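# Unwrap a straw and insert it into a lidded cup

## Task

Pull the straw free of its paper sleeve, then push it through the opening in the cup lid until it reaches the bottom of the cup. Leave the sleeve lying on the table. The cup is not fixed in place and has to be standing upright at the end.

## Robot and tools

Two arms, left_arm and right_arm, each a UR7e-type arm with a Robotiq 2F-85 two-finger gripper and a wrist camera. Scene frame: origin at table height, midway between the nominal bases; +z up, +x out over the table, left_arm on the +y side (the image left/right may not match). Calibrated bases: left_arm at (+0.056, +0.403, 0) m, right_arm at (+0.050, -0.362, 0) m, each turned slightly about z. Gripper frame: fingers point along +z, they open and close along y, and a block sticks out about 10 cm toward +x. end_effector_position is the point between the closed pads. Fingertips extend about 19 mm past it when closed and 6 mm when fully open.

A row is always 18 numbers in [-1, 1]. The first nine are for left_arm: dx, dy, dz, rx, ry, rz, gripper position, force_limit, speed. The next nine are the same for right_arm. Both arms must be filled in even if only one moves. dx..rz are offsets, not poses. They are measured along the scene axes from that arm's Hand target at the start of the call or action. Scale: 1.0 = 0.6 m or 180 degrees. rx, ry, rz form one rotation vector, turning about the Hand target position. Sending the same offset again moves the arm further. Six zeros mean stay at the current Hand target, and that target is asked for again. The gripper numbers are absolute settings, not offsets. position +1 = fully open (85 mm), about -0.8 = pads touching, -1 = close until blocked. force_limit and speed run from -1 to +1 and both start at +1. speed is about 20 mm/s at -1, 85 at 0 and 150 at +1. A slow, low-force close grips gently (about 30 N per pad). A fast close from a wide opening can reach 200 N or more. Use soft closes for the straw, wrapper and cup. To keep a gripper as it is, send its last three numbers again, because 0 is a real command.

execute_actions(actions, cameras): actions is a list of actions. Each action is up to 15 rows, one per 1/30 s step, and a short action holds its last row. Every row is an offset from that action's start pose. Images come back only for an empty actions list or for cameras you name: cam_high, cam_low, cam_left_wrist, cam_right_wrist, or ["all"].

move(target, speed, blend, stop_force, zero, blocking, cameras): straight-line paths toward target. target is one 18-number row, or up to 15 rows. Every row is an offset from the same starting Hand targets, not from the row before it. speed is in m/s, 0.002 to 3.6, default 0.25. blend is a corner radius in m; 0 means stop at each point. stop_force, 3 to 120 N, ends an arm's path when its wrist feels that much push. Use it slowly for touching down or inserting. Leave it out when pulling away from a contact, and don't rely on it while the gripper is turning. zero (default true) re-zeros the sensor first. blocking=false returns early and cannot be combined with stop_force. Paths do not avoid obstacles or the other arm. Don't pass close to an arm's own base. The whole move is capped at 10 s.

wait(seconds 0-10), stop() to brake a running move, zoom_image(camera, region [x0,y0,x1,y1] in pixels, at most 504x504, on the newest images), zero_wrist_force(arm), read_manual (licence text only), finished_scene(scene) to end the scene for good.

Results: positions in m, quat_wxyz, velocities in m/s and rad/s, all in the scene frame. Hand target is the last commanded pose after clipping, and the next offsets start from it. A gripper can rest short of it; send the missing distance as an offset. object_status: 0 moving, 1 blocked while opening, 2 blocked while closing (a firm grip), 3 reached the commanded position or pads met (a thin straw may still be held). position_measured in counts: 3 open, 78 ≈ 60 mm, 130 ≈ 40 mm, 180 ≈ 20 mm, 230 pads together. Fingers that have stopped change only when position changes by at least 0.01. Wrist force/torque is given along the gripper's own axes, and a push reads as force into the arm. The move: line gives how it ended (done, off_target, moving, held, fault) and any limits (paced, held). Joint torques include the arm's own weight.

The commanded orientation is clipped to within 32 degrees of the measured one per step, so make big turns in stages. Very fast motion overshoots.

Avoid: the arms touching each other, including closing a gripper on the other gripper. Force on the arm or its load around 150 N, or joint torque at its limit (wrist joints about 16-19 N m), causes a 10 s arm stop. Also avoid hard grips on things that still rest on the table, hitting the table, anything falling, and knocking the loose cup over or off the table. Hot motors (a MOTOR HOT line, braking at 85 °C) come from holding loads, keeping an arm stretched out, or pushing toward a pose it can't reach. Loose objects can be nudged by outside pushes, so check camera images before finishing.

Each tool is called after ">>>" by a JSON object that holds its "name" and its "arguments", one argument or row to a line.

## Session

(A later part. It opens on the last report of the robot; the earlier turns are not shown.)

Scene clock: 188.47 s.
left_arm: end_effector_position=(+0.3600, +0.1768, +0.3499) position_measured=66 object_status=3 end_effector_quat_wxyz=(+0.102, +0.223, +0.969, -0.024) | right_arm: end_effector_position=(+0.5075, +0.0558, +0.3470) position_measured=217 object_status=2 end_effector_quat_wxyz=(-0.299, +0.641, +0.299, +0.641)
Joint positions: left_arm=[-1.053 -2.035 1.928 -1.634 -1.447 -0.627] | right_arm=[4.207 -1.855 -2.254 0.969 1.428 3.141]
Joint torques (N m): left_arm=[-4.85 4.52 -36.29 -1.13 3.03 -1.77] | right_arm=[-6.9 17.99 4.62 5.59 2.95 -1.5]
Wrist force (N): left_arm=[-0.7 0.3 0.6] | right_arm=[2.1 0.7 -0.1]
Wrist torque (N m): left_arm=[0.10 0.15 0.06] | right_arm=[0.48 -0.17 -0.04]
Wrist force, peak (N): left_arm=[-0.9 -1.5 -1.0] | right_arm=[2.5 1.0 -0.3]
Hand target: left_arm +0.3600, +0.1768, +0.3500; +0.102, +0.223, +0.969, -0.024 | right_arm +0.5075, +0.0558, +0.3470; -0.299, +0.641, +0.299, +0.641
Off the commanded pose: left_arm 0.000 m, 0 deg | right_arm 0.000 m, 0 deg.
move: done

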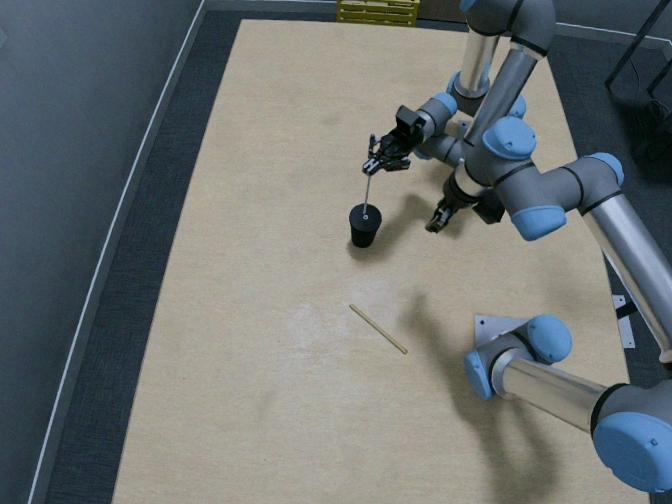

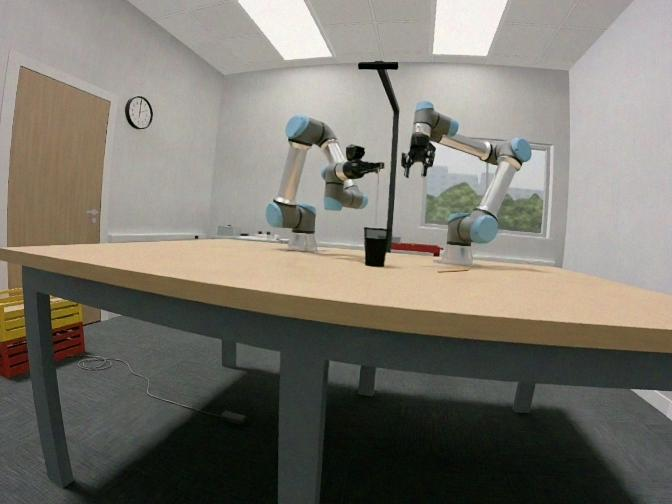

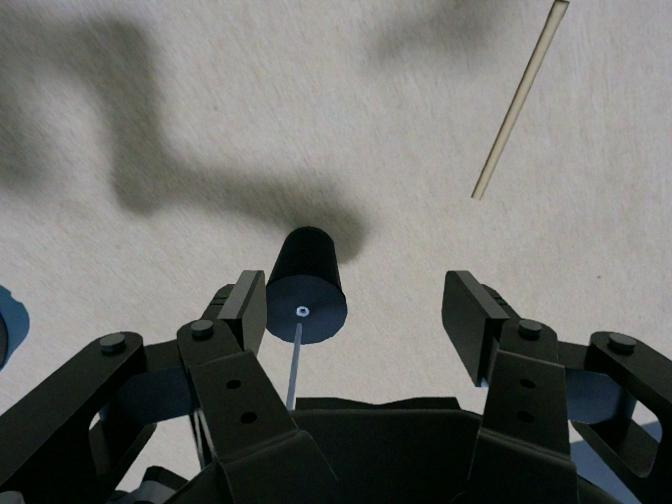

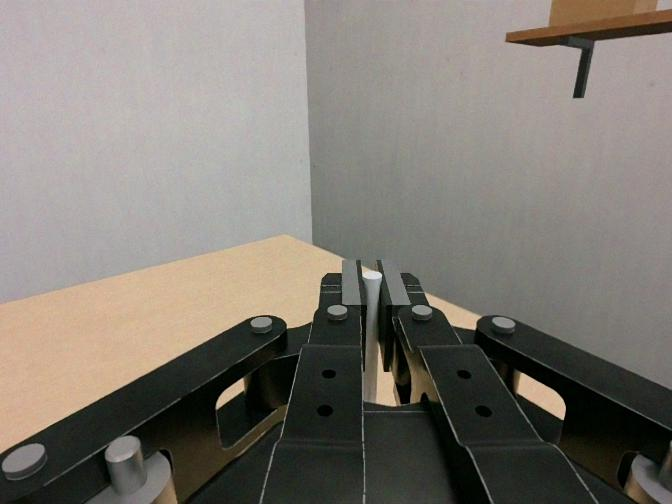

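>>> {"name": "move", "arguments": {
  "target": [0,0,0,0,0,0,0.5,-1,-1,-0.0033,0.0043,-0.015,0,0,0,-1,-1,-1],
  "speed": 0.1,
  "cameras": ["cam_high","cam_low","cam_left_wrist"]
}}

>>> {"name": "zoom_image", "arguments": {
  "camera": "cam_left_wrist",
  "region": [250, 260, 350, 350]
}}

>>> {"name": "zoom_image", "arguments": {
  "camera": "cam_high",
  "region": [335, 175, 395, 235]
}}

>>> {"name": "zoom_image", "arguments": {
  "camera": "cam_low",
  "region": [345, 195, 405, 270]
}}

Scene clock: 202.57 s.
left_arm: end_effector_position=(+0.3600, +0.1768, +0.3500) position_measured=66 object_status=3 end_effector_quat_wxyz=(+0.102, +0.223, +0.969, -0.024) | right_arm: end_effector_position=(+0.5055, +0.0584, +0.3381) position_measured=217 object_status=2 end_effector_quat_wxyz=(-0.299, +0.641, +0.299, +0.641)
Joint positions: left_arm=[-1.053 -2.035 1.928 -1.634 -1.447 -0.628] | right_arm=[4.216 -1.878 -2.26 0.997 1.419 3.141]
Joint torques (N m): left_arm=[-7.31 2.95 -34.73 -1.13 2.87 -1.79] | right_arm=[8.24 18.45 3.99 5.54 -2.35 -1.02]
Wrist force (N): left_arm=[-0.4 0.2 0.3] | right_arm=[1.9 0.8 -0.1]
Wrist torque (N m): left_arm=[0.09 0.11 0.06] | right_arm=[0.49 -0.13 -0.04]
Wrist force, peak (N): left_arm=[-0.8 0.3 0.6] | right_arm=[2.4 1.2 -0.1]
Hand target: left_arm +0.3600, +0.1768, +0.3500; +0.102, +0.223, +0.969, -0.024 | right_arm +0.5055, +0.0584, +0.3380; -0.299, +0.641, +0.299, +0.641
Off the commanded pose: left_arm 0.000 m, 0 deg | right_arm 0.000 m, 0 deg.
move: done
Images, in order (width x height): cam_high 672x504, cam_low 672x504, cam_left_wrist 672x504.

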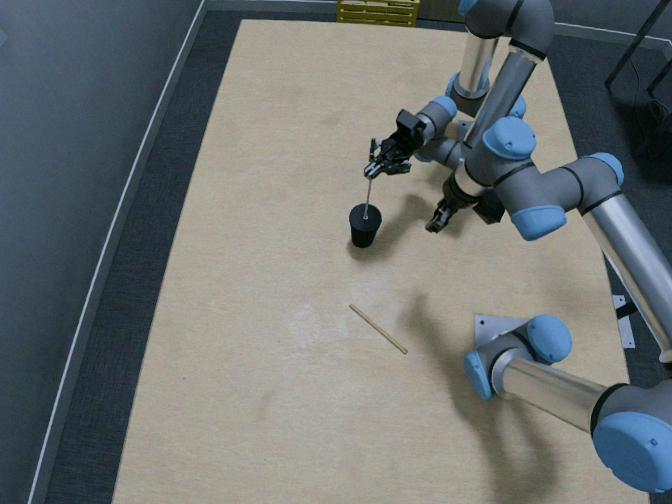

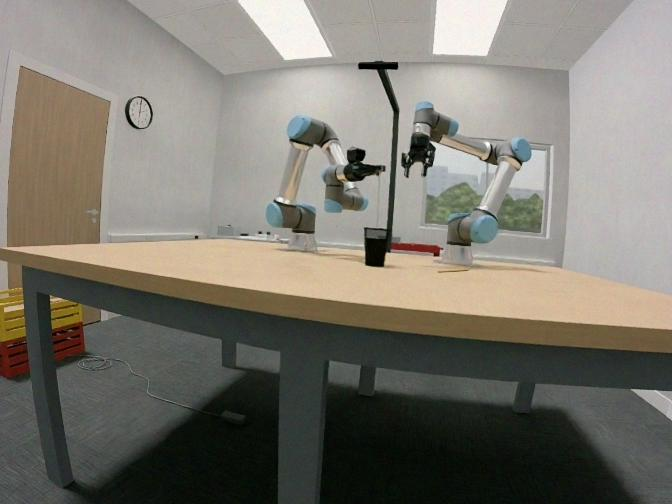

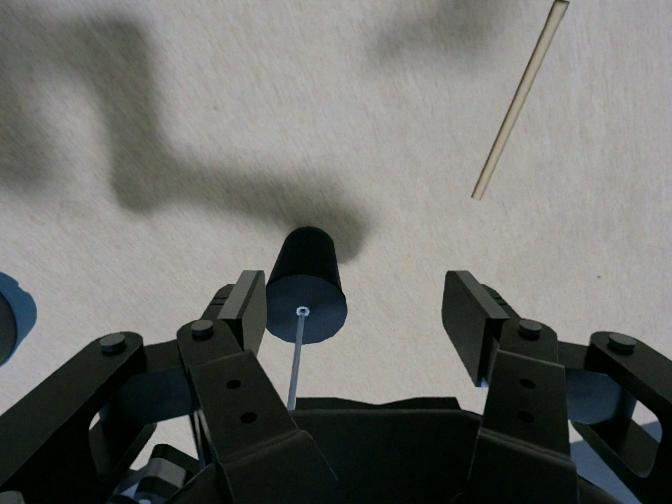

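Scaled by 5.040 from the camera's 672x504 image, which has a finer 960x720 frame.

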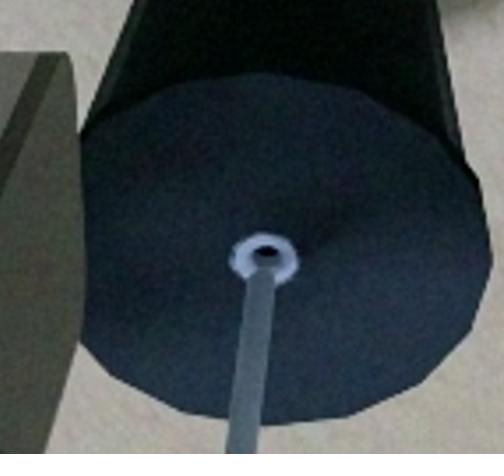

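Scaled by 8.400 from the camera's 672x504 image, which has a finer 960x720 frame.

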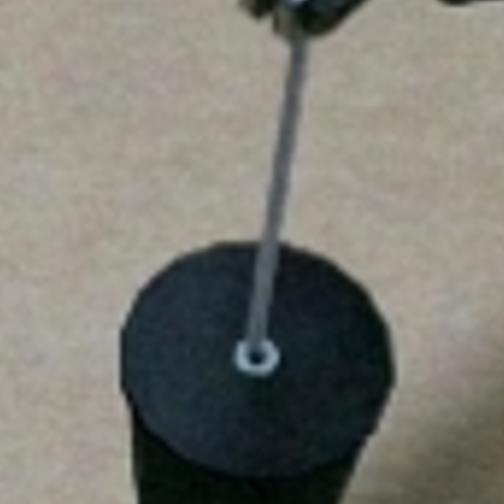

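Scaled by 6.720 from the camera's 672x504 image, which has a finer 960x720 frame.

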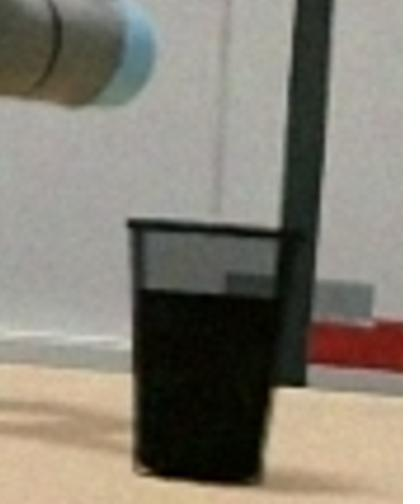

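>>> {"name": "move", "arguments": {
  "target": [0,0,0,0,0,0,0.5,-1,-1,0.002,-0.001,0,0,0,0,-1,-1,-1],
  "speed": 0.1
}}

>>> {"name": "move", "arguments": {
  "target": [0,0,0,0,0,0,0.5,-1,-1,0,0,-0.0267,0,0,0,-1,-1,-1],
  "speed": 0.02,
  "stop_force": 3,
  "cameras": ["cam_high","cam_low","cam_left_wrist"]
}}

>>> {"name": "zoom_image", "arguments": {
  "camera": "cam_left_wrist",
  "region": [250, 260, 350, 350]
}}

>>> {"name": "zoom_image", "arguments": {
  "camera": "cam_high",
  "region": [335, 175, 395, 235]
}}

>>> {"name": "zoom_image", "arguments": {
  "camera": "cam_low",
  "region": [345, 195, 405, 270]
}}

Scene clock: 214.33 s.
left_arm: end_effector_position=(+0.3600, +0.1768, +0.3500) position_measured=66 object_status=3 end_effector_quat_wxyz=(+0.102, +0.223, +0.969, -0.024) | right_arm: end_effector_position=(+0.5067, +0.0578, +0.3380) position_measured=217 object_status=2 end_effector_quat_wxyz=(-0.299, +0.641, +0.299, +0.641)
Joint positions: left_arm=[-1.053 -2.035 1.928 -1.634 -1.447 -0.628] | right_arm=[4.212 -1.879 -2.258 0.996 1.423 3.141]
Joint torques (N m): left_arm=[-6.7 3.84 -36.22 -1.29 2.77 -1.67] | right_arm=[-7.32 17.7 23.12 -0.22 2.48 -1.52]
Wrist force (N): left_arm=[-0.4 0.3 0.7] | right_arm=[2.3 0.9 -0.3]
Wrist torque (N m): left_arm=[0.10 0.12 0.06] | right_arm=[0.51 -0.19 -0.04]
Wrist force, peak (N): left_arm=[-0.7 0.2 0.8] | right_arm=[2.3 1.1 0.0]
Hand target: left_arm +0.3600, +0.1768, +0.3500; +0.102, +0.223, +0.969, -0.024 | right_arm +0.5067, +0.0578, +0.3380; -0.299, +0.641, +0.299, +0.641
Off the commanded pose: left_arm 0.000 m, 0 deg | right_arm 0.000 m, 0 deg.
move: done

Scene clock: 215.80 s.
left_arm: end_effector_position=(+0.3600, +0.1768, +0.3500) position_measured=66 object_status=3 end_effector_quat_wxyz=(+0.102, +0.223, +0.969, -0.024) | right_arm: end_effector_position=(+0.5067, +0.0578, +0.3338) position_measured=217 object_status=2 end_effector_quat_wxyz=(-0.299, +0.641, +0.299, +0.641)
Joint positions: left_arm=[-1.053 -2.035 1.928 -1.634 -1.447 -0.628] | right_arm=[4.212 -1.89 -2.261 1.01 1.423 3.141]
Joint torques (N m): left_arm=[-7.14 3.21 -35.35 -0.88 2.78 -1.8] | right_arm=[-2.62 33.45 22.35 -0.55 2.16 -1]
Wrist force (N): left_arm=[-0.6 0.2 0.4] | right_arm=[6.2 0.9 -0.2]
Wrist torque (N m): left_arm=[0.09 0.14 0.06] | right_arm=[0.50 -0.29 -0.06]
Wrist force, peak (N): left_arm=[-0.8 0.3 0.6] | right_arm=[12.4 1.0 -0.7]
Hand target: left_arm +0.3600, +0.1768, +0.3500; +0.102, +0.223, +0.969, -0.024 | right_arm +0.5067, +0.0578, +0.3338; -0.299, +0.641, +0.299, +0.641 (not the last commanded pose)
Off the commanded pose: left_arm 0.000 m, 0 deg | right_arm 0.012 m, 0 deg.
move: contact (right_arm)
Images, in order (width x height): cam_high 672x504, cam_low 672x504, cam_left_wrist 672x504.

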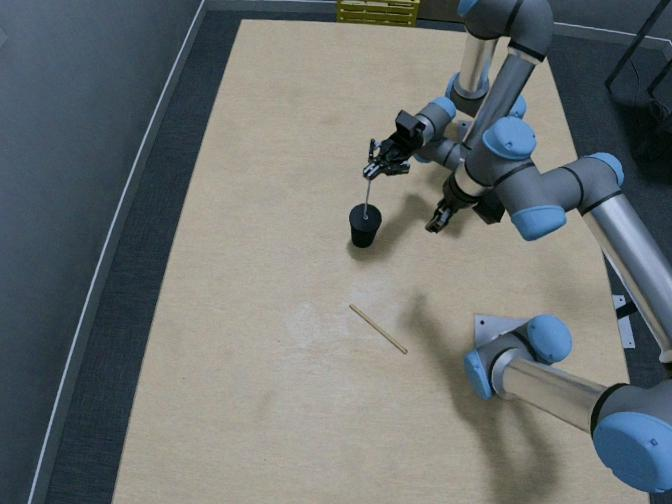

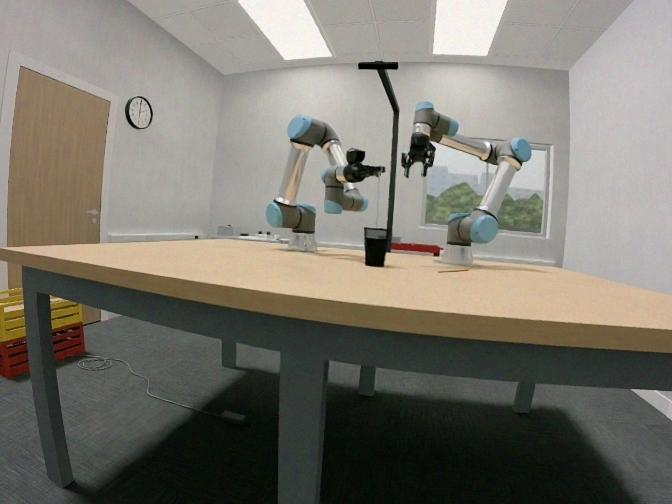

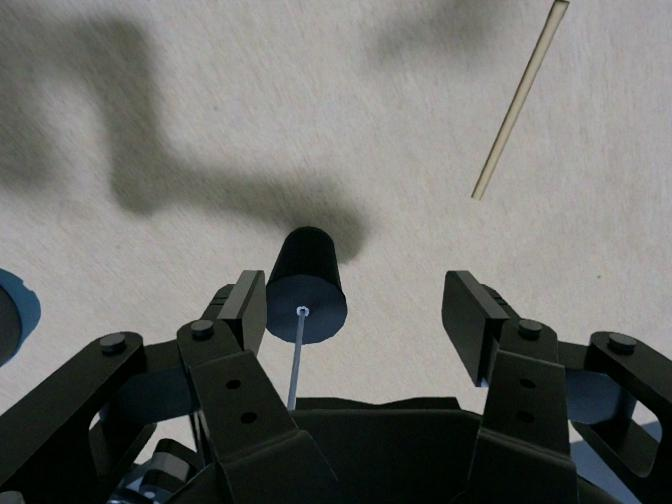

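Scaled by 5.040 from the camera's 672x504 image, which has a finer 960x720 frame.

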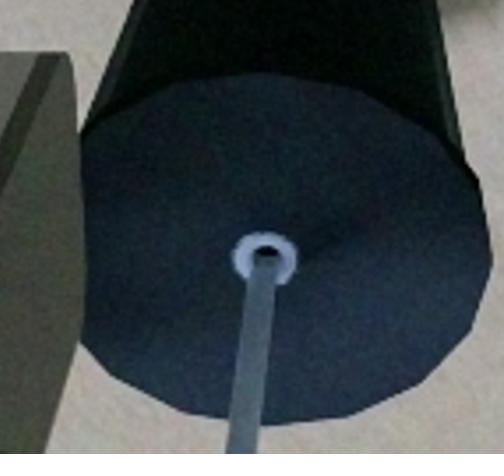

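Scaled by 8.400 from the camera's 672x504 image, which has a finer 960x720 frame.

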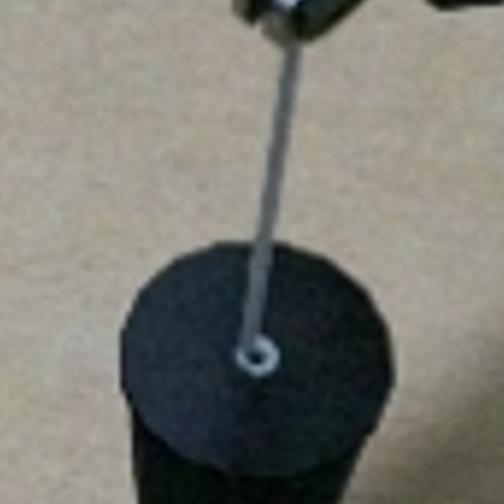

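Scaled by 6.720 from the camera's 672x504 image, which has a finer 960x720 frame.

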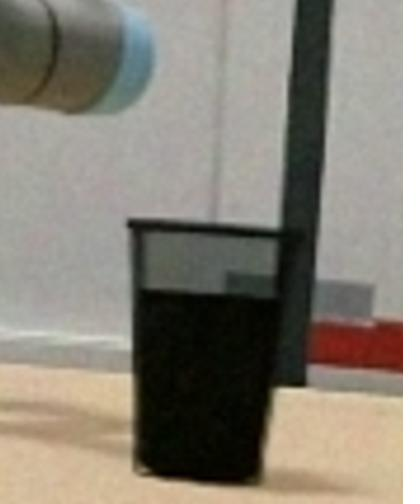

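>>> {"name": "move", "arguments": {
  "target": [
    [0,0,0,0,0,0,0.5,-1,-1,0,0,0.005,0,0,0,-1,-1,-1],
    [0,0,0,0,0,0,0.5,-1,-1,-0.0025,0.0018,0.005,0,0,0,-1,-1,-1]
  ],
  "speed": 0.05
}}

>>> {"name": "move", "arguments": {
  "target": [0,0,0,0,0,0,0.5,-1,-1,0,0,-0.0233,0,0,0,-1,-1,-1],
  "speed": 0.015,
  "stop_force": 3,
  "cameras": ["cam_high","cam_low","cam_left_wrist"]
}}

>>> {"name": "zoom_image", "arguments": {
  "camera": "cam_left_wrist",
  "region": [280, 290, 330, 340]
}}

>>> {"name": "zoom_image", "arguments": {
  "camera": "cam_high",
  "region": [345, 195, 385, 235]
}}

Scene clock: 232.23 s.
left_arm: end_effector_position=(+0.3600, +0.1768, +0.3500) position_measured=66 object_status=3 end_effector_quat_wxyz=(+0.102, +0.223, +0.969, -0.024) | right_arm: end_effector_position=(+0.5053, +0.0588, +0.3368) position_measured=217 object_status=2 end_effector_quat_wxyz=(-0.299, +0.641, +0.299, +0.641)
Joint positions: left_arm=[-1.053 -2.035 1.928 -1.634 -1.447 -0.628] | right_arm=[4.217 -1.882 -2.26 1.001 1.418 3.141]
Joint torques (N m): left_arm=[-6.26 2.76 -34.79 -1 2.85 -1.73] | right_arm=[9.59 35.24 6.29 -0.07 -2.31 -1.29]
Wrist force (N): left_arm=[-0.6 0.3 0.4] | right_arm=[2.1 0.8 -0.2]
Wrist torque (N m): left_arm=[0.10 0.14 0.06] | right_arm=[0.49 -0.17 -0.04]
Wrist force, peak (N): left_arm=[-0.7 0.4 0.5] | right_arm=[6.5 0.9 -0.1]
Hand target: left_arm +0.3600, +0.1768, +0.3500; +0.102, +0.223, +0.969, -0.024 | right_arm +0.5052, +0.0589, +0.3368; -0.299, +0.641, +0.299, +0.641
Off the commanded pose: left_arm 0.000 m, 0 deg | right_arm 0.000 m, 0 deg.
move: done

Scene clock: 234.10 s.
left_arm: end_effector_position=(+0.3600, +0.1768, +0.3500) position_measured=66 object_status=3 end_effector_quat_wxyz=(+0.102, +0.223, +0.969, -0.024) | right_arm: end_effector_position=(+0.5052, +0.0589, +0.3228) position_measured=217 object_status=2 end_effector_quat_wxyz=(-0.299, +0.641, +0.299, +0.641)
Joint positions: left_arm=[-1.053 -2.035 1.928 -1.634 -1.447 -0.628] | right_arm=[4.217 -1.918 -2.268 1.045 1.417 3.141]
Joint torques (N m): left_arm=[-6.6 3.53 -35.61 -1.27 2.85 -1.84] | right_arm=[8.95 19.42 4.09 5.46 -2.27 -0.48]
Wrist force (N): left_arm=[-0.6 0.1 0.4] | right_arm=[2.2 0.7 -0.2]
Wrist torque (N m): left_arm=[0.07 0.15 0.06] | right_arm=[0.53 -0.15 0.02]
Wrist force, peak (N): left_arm=[-0.6 0.3 0.6] | right_arm=[3.9 0.9 -0.4]
Hand target: left_arm +0.3600, +0.1768, +0.3500; +0.102, +0.223, +0.969, -0.024 | right_arm +0.5052, +0.0589, +0.3228; -0.299, +0.641, +0.299, +0.641
Off the commanded pose: left_arm 0.000 m, 0 deg | right_arm 0.000 m, 0 deg.
move: done
Images, in order (width x height): cam_high 672x504, cam_low 672x504, cam_left_wrist 672x504.

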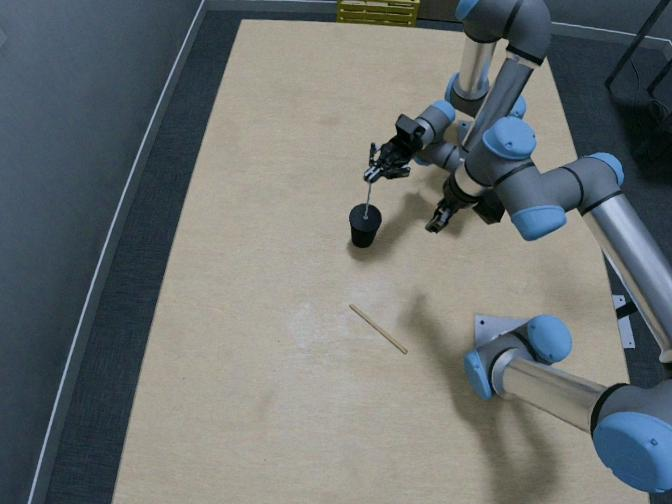

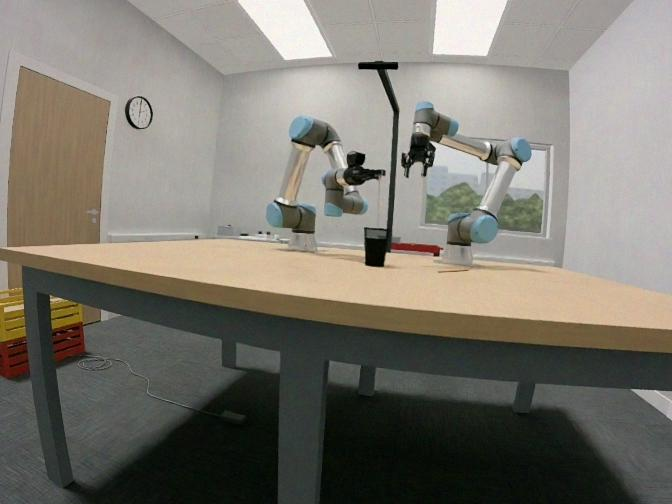

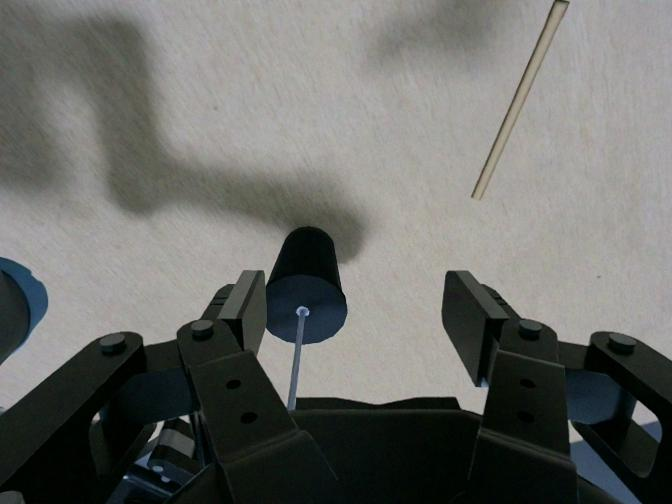

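Scaled by 10.080 from the camera's 672x504 image, which has a finer 960x720 frame.

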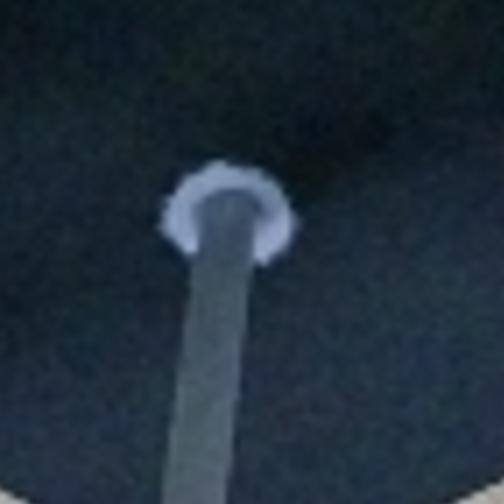

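Scaled by 12.600 from the camera's 672x504 image, which has a finer 960x720 frame.

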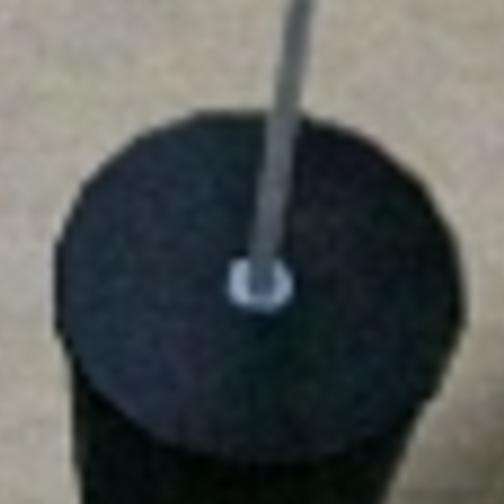

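>>> {"name": "move", "arguments": {
  "target": [0,0,0,0,0,0,0.5,-1,-1,0,0,-0.163,0,0,0,-1,-1,-1],
  "speed": 0.06,
  "stop_force": 5
}}

>>> {"name": "move", "arguments": {
  "target": [0,0,0,0,0,0,0.5,-1,-1,0,0,-0.055,0,0,0,-1,-1,-1],
  "speed": 0.015,
  "stop_force": 3,
  "cameras": ["cam_high","cam_low","cam_left_wrist"]
}}

>>> {"name": "zoom_image", "arguments": {
  "camera": "cam_low",
  "region": [345, 195, 405, 270]
}}

>>> {"name": "zoom_image", "arguments": {
  "camera": "cam_left_wrist",
  "region": [240, 210, 380, 400]
}}

Scene clock: 247.27 s.
left_arm: end_effector_position=(+0.3600, +0.1768, +0.3500) position_measured=66 object_status=3 end_effector_quat_wxyz=(+0.102, +0.223, +0.969, -0.024) | right_arm: end_effector_position=(+0.5052, +0.0589, +0.2250) position_measured=217 object_status=2 end_effector_quat_wxyz=(-0.299, +0.641, +0.299, +0.641)
Joint positions: left_arm=[-1.053 -2.035 1.928 -1.634 -1.447 -0.628] | right_arm=[4.217 -2.199 -2.277 1.334 1.417 3.141]
Joint torques (N m): left_arm=[-6.21 2.75 -36.13 -1.3 2.96 -1.64] | right_arm=[5.92 24.18 15.83 5.17 -1.07 -1.29]
Wrist force (N): left_arm=[-0.6 0.3 0.3] | right_arm=[2.9 -0.1 0.3]
Wrist torque (N m): left_arm=[0.10 0.13 0.06] | right_arm=[0.52 -0.10 0.06]
Wrist force, peak (N): left_arm=[-0.9 0.3 0.6] | right_arm=[3.3 -0.3 0.5]
Hand target: left_arm +0.3600, +0.1768, +0.3500; +0.102, +0.223, +0.969, -0.024 | right_arm +0.5052, +0.0589, +0.2250; -0.299, +0.641, +0.299, +0.641
Off the commanded pose: left_arm 0.000 m, 0 deg | right_arm 0.000 m, 0 deg.
move: done

Scene clock: 249.50 s.
left_arm: end_effector_position=(+0.3600, +0.1768, +0.3500) position_measured=66 object_status=3 end_effector_quat_wxyz=(+0.102, +0.223, +0.969, -0.024) | right_arm: end_effector_position=(+0.5052, +0.0589, +0.2081) position_measured=217 object_status=2 end_effector_quat_wxyz=(-0.299, +0.641, +0.299, +0.641)
Joint positions: left_arm=[-1.053 -2.035 1.928 -1.634 -1.447 -0.628] | right_arm=[4.217 -2.249 -2.271 1.379 1.417 3.141]
Joint torques (N m): left_arm=[-6.83 4.29 -35.58 -1.28 2.81 -1.72] | right_arm=[3.64 41.07 -3.09 -0.1 -0.63 -0.31]
Wrist force (N): left_arm=[-0.6 0.1 0.3] | right_arm=[2.3 -0.1 0.5]
Wrist torque (N m): left_arm=[0.07 0.15 0.06] | right_arm=[0.51 -0.10 0.06]
Wrist force, peak (N): left_arm=[-0.8 0.5 0.7] | right_arm=[12.9 -1.2 1.1]
Hand target: left_arm +0.3600, +0.1768, +0.3500; +0.102, +0.223, +0.969, -0.024 | right_arm +0.5052, +0.0589, +0.2081; -0.299, +0.641, +0.299, +0.641 (not the last commanded pose)
Off the commanded pose: left_arm 0.000 m, 0 deg | right_arm 0.016 m, 0 deg.
move: contact (right_arm)
Images, in order (width x height): cam_high 672x504, cam_low 672x504, cam_left_wrist 672x504.

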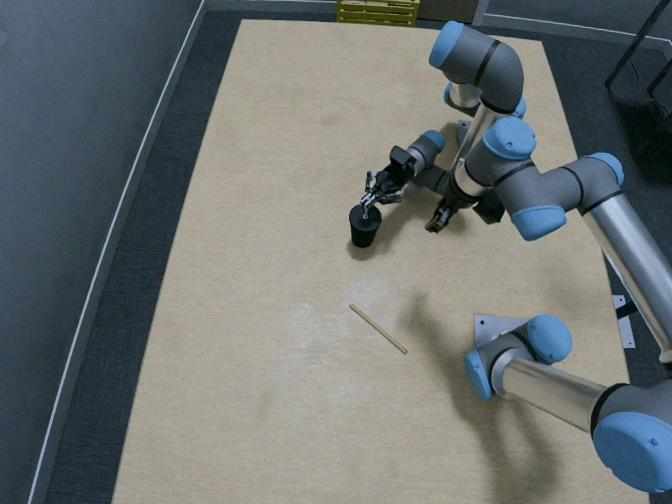

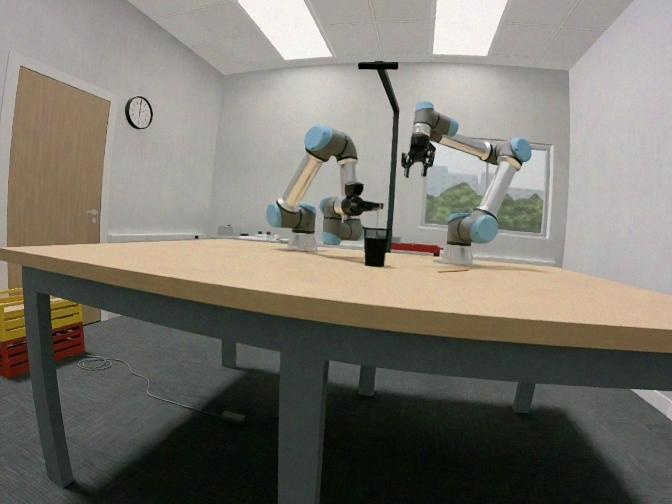

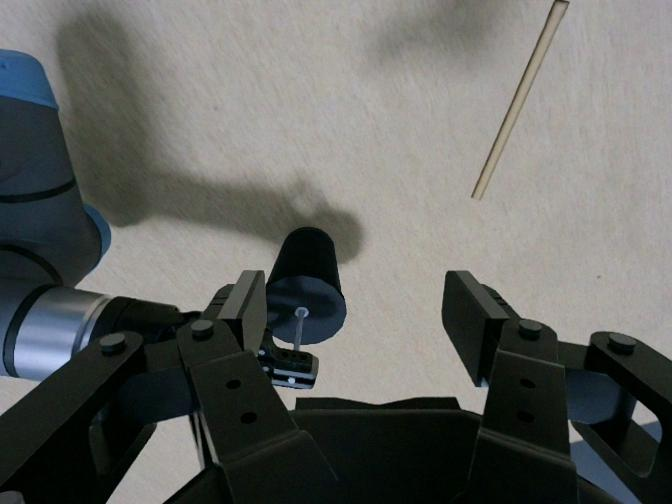

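Scaled by 6.720 from the camera's 672x504 image, which has a finer 960x720 frame.

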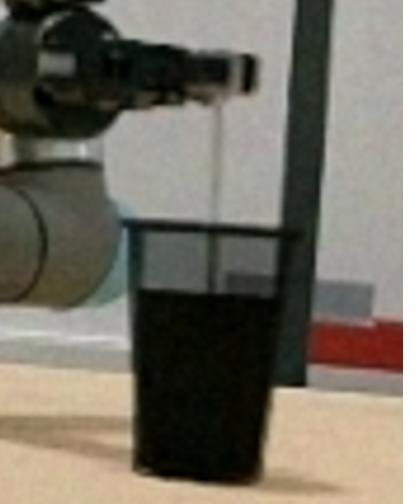

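Scaled by 2.653 from the camera's 672x504 image, which has a finer 960x720 frame.

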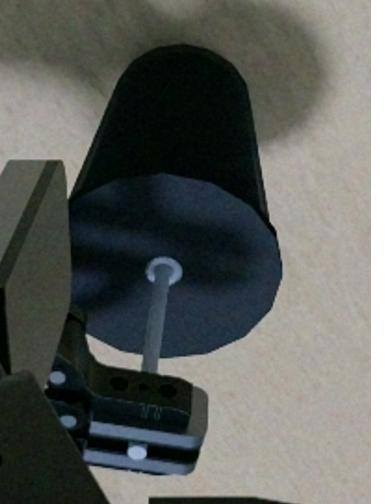

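>>> {"name": "move", "arguments": {
  "target": [
    [0,0,0,0,0,0,0.5,-1,-1,0,0,0,0,0,0,0,-1,-1],
    [0,0,0,0,0,0,0.5,-1,-1,-0.140,-0.167,0,0,0,0,0,-1,-1]
  ],
  "speed": [0.1,0.15],
  "cameras": ["cam_low","cam_left_wrist","cam_high"]
}}

>>> {"name": "zoom_image", "arguments": {
  "camera": "cam_low",
  "region": [345, 195, 405, 270]
}}

Scene clock: 258.17 s.
left_arm: end_effector_position=(+0.3600, +0.1768, +0.3500) position_measured=66 object_status=3 end_effector_quat_wxyz=(+0.102, +0.223, +0.969, -0.024) | right_arm: end_effector_position=(+0.4213, -0.0413, +0.2081) position_measured=129 object_status=3 end_effector_quat_wxyz=(-0.299, +0.641, +0.299, +0.641)
Joint positions: left_arm=[-1.053 -2.035 1.928 -1.634 -1.447 -0.628] | right_arm=[4.314 -2.242 -2.634 1.734 1.32 3.141]
Joint torques (N m): left_arm=[-6.79 3.15 -34.96 -1.48 2.72 -1.64] | right_arm=[8.02 16.86 -11.26 5.81 -3.04 -1.36]
Wrist force (N): left_arm=[-0.6 0.0 0.4] | right_arm=[2.2 0.9 0.0]
Wrist torque (N m): left_arm=[0.05 0.14 0.06] | right_arm=[0.51 -0.15 -0.04]
Wrist force, peak (N): left_arm=[-0.7 0.3 0.7] | right_arm=[2.2 1.0 -1.3]
Hand target: left_arm +0.3600, +0.1768, +0.3500; +0.102, +0.223, +0.969, -0.024 | right_arm +0.4212, -0.0413, +0.2081; -0.299, +0.641, +0.299, +0.641
Off the commanded pose: left_arm 0.000 m, 0 deg | right_arm 0.000 m, 0 deg.
move: done
Images, in order (width x height): cam_high 672x504, cam_low 672x504, cam_left_wrist 672x504.

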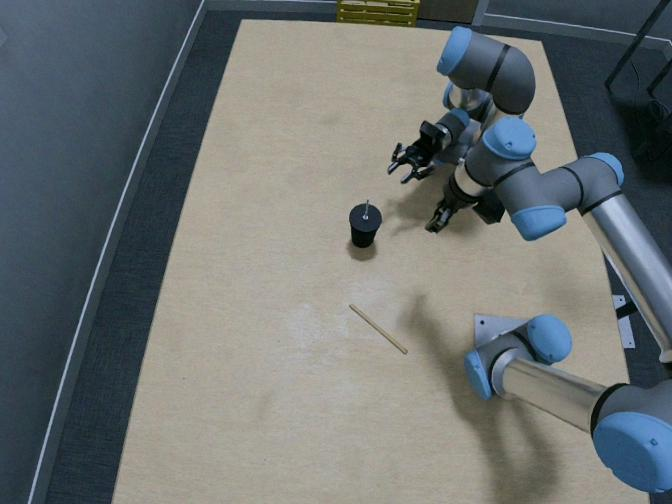

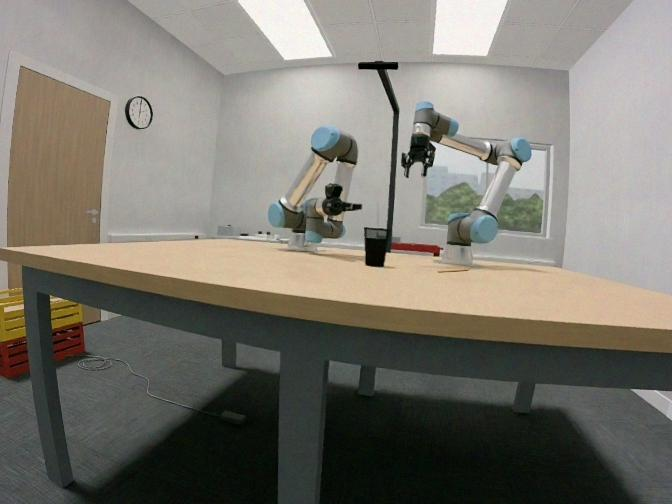

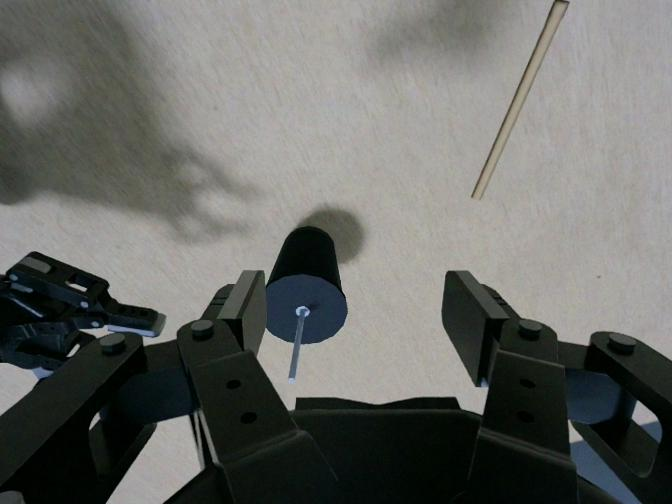

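Scaled by 6.720 from the camera's 672x504 image, which has a finer 960x720 frame.

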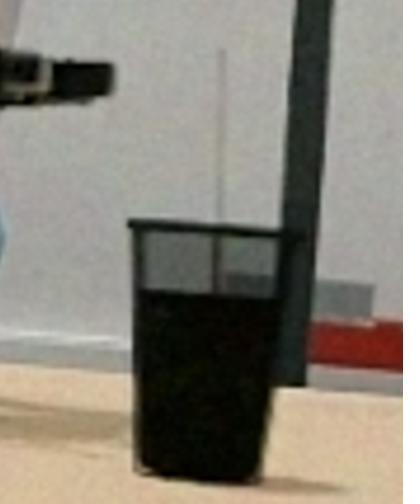

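>>> {"name": "finished_scene", "arguments": {
  "scene": 2
}}

The scene is finished: the task was done.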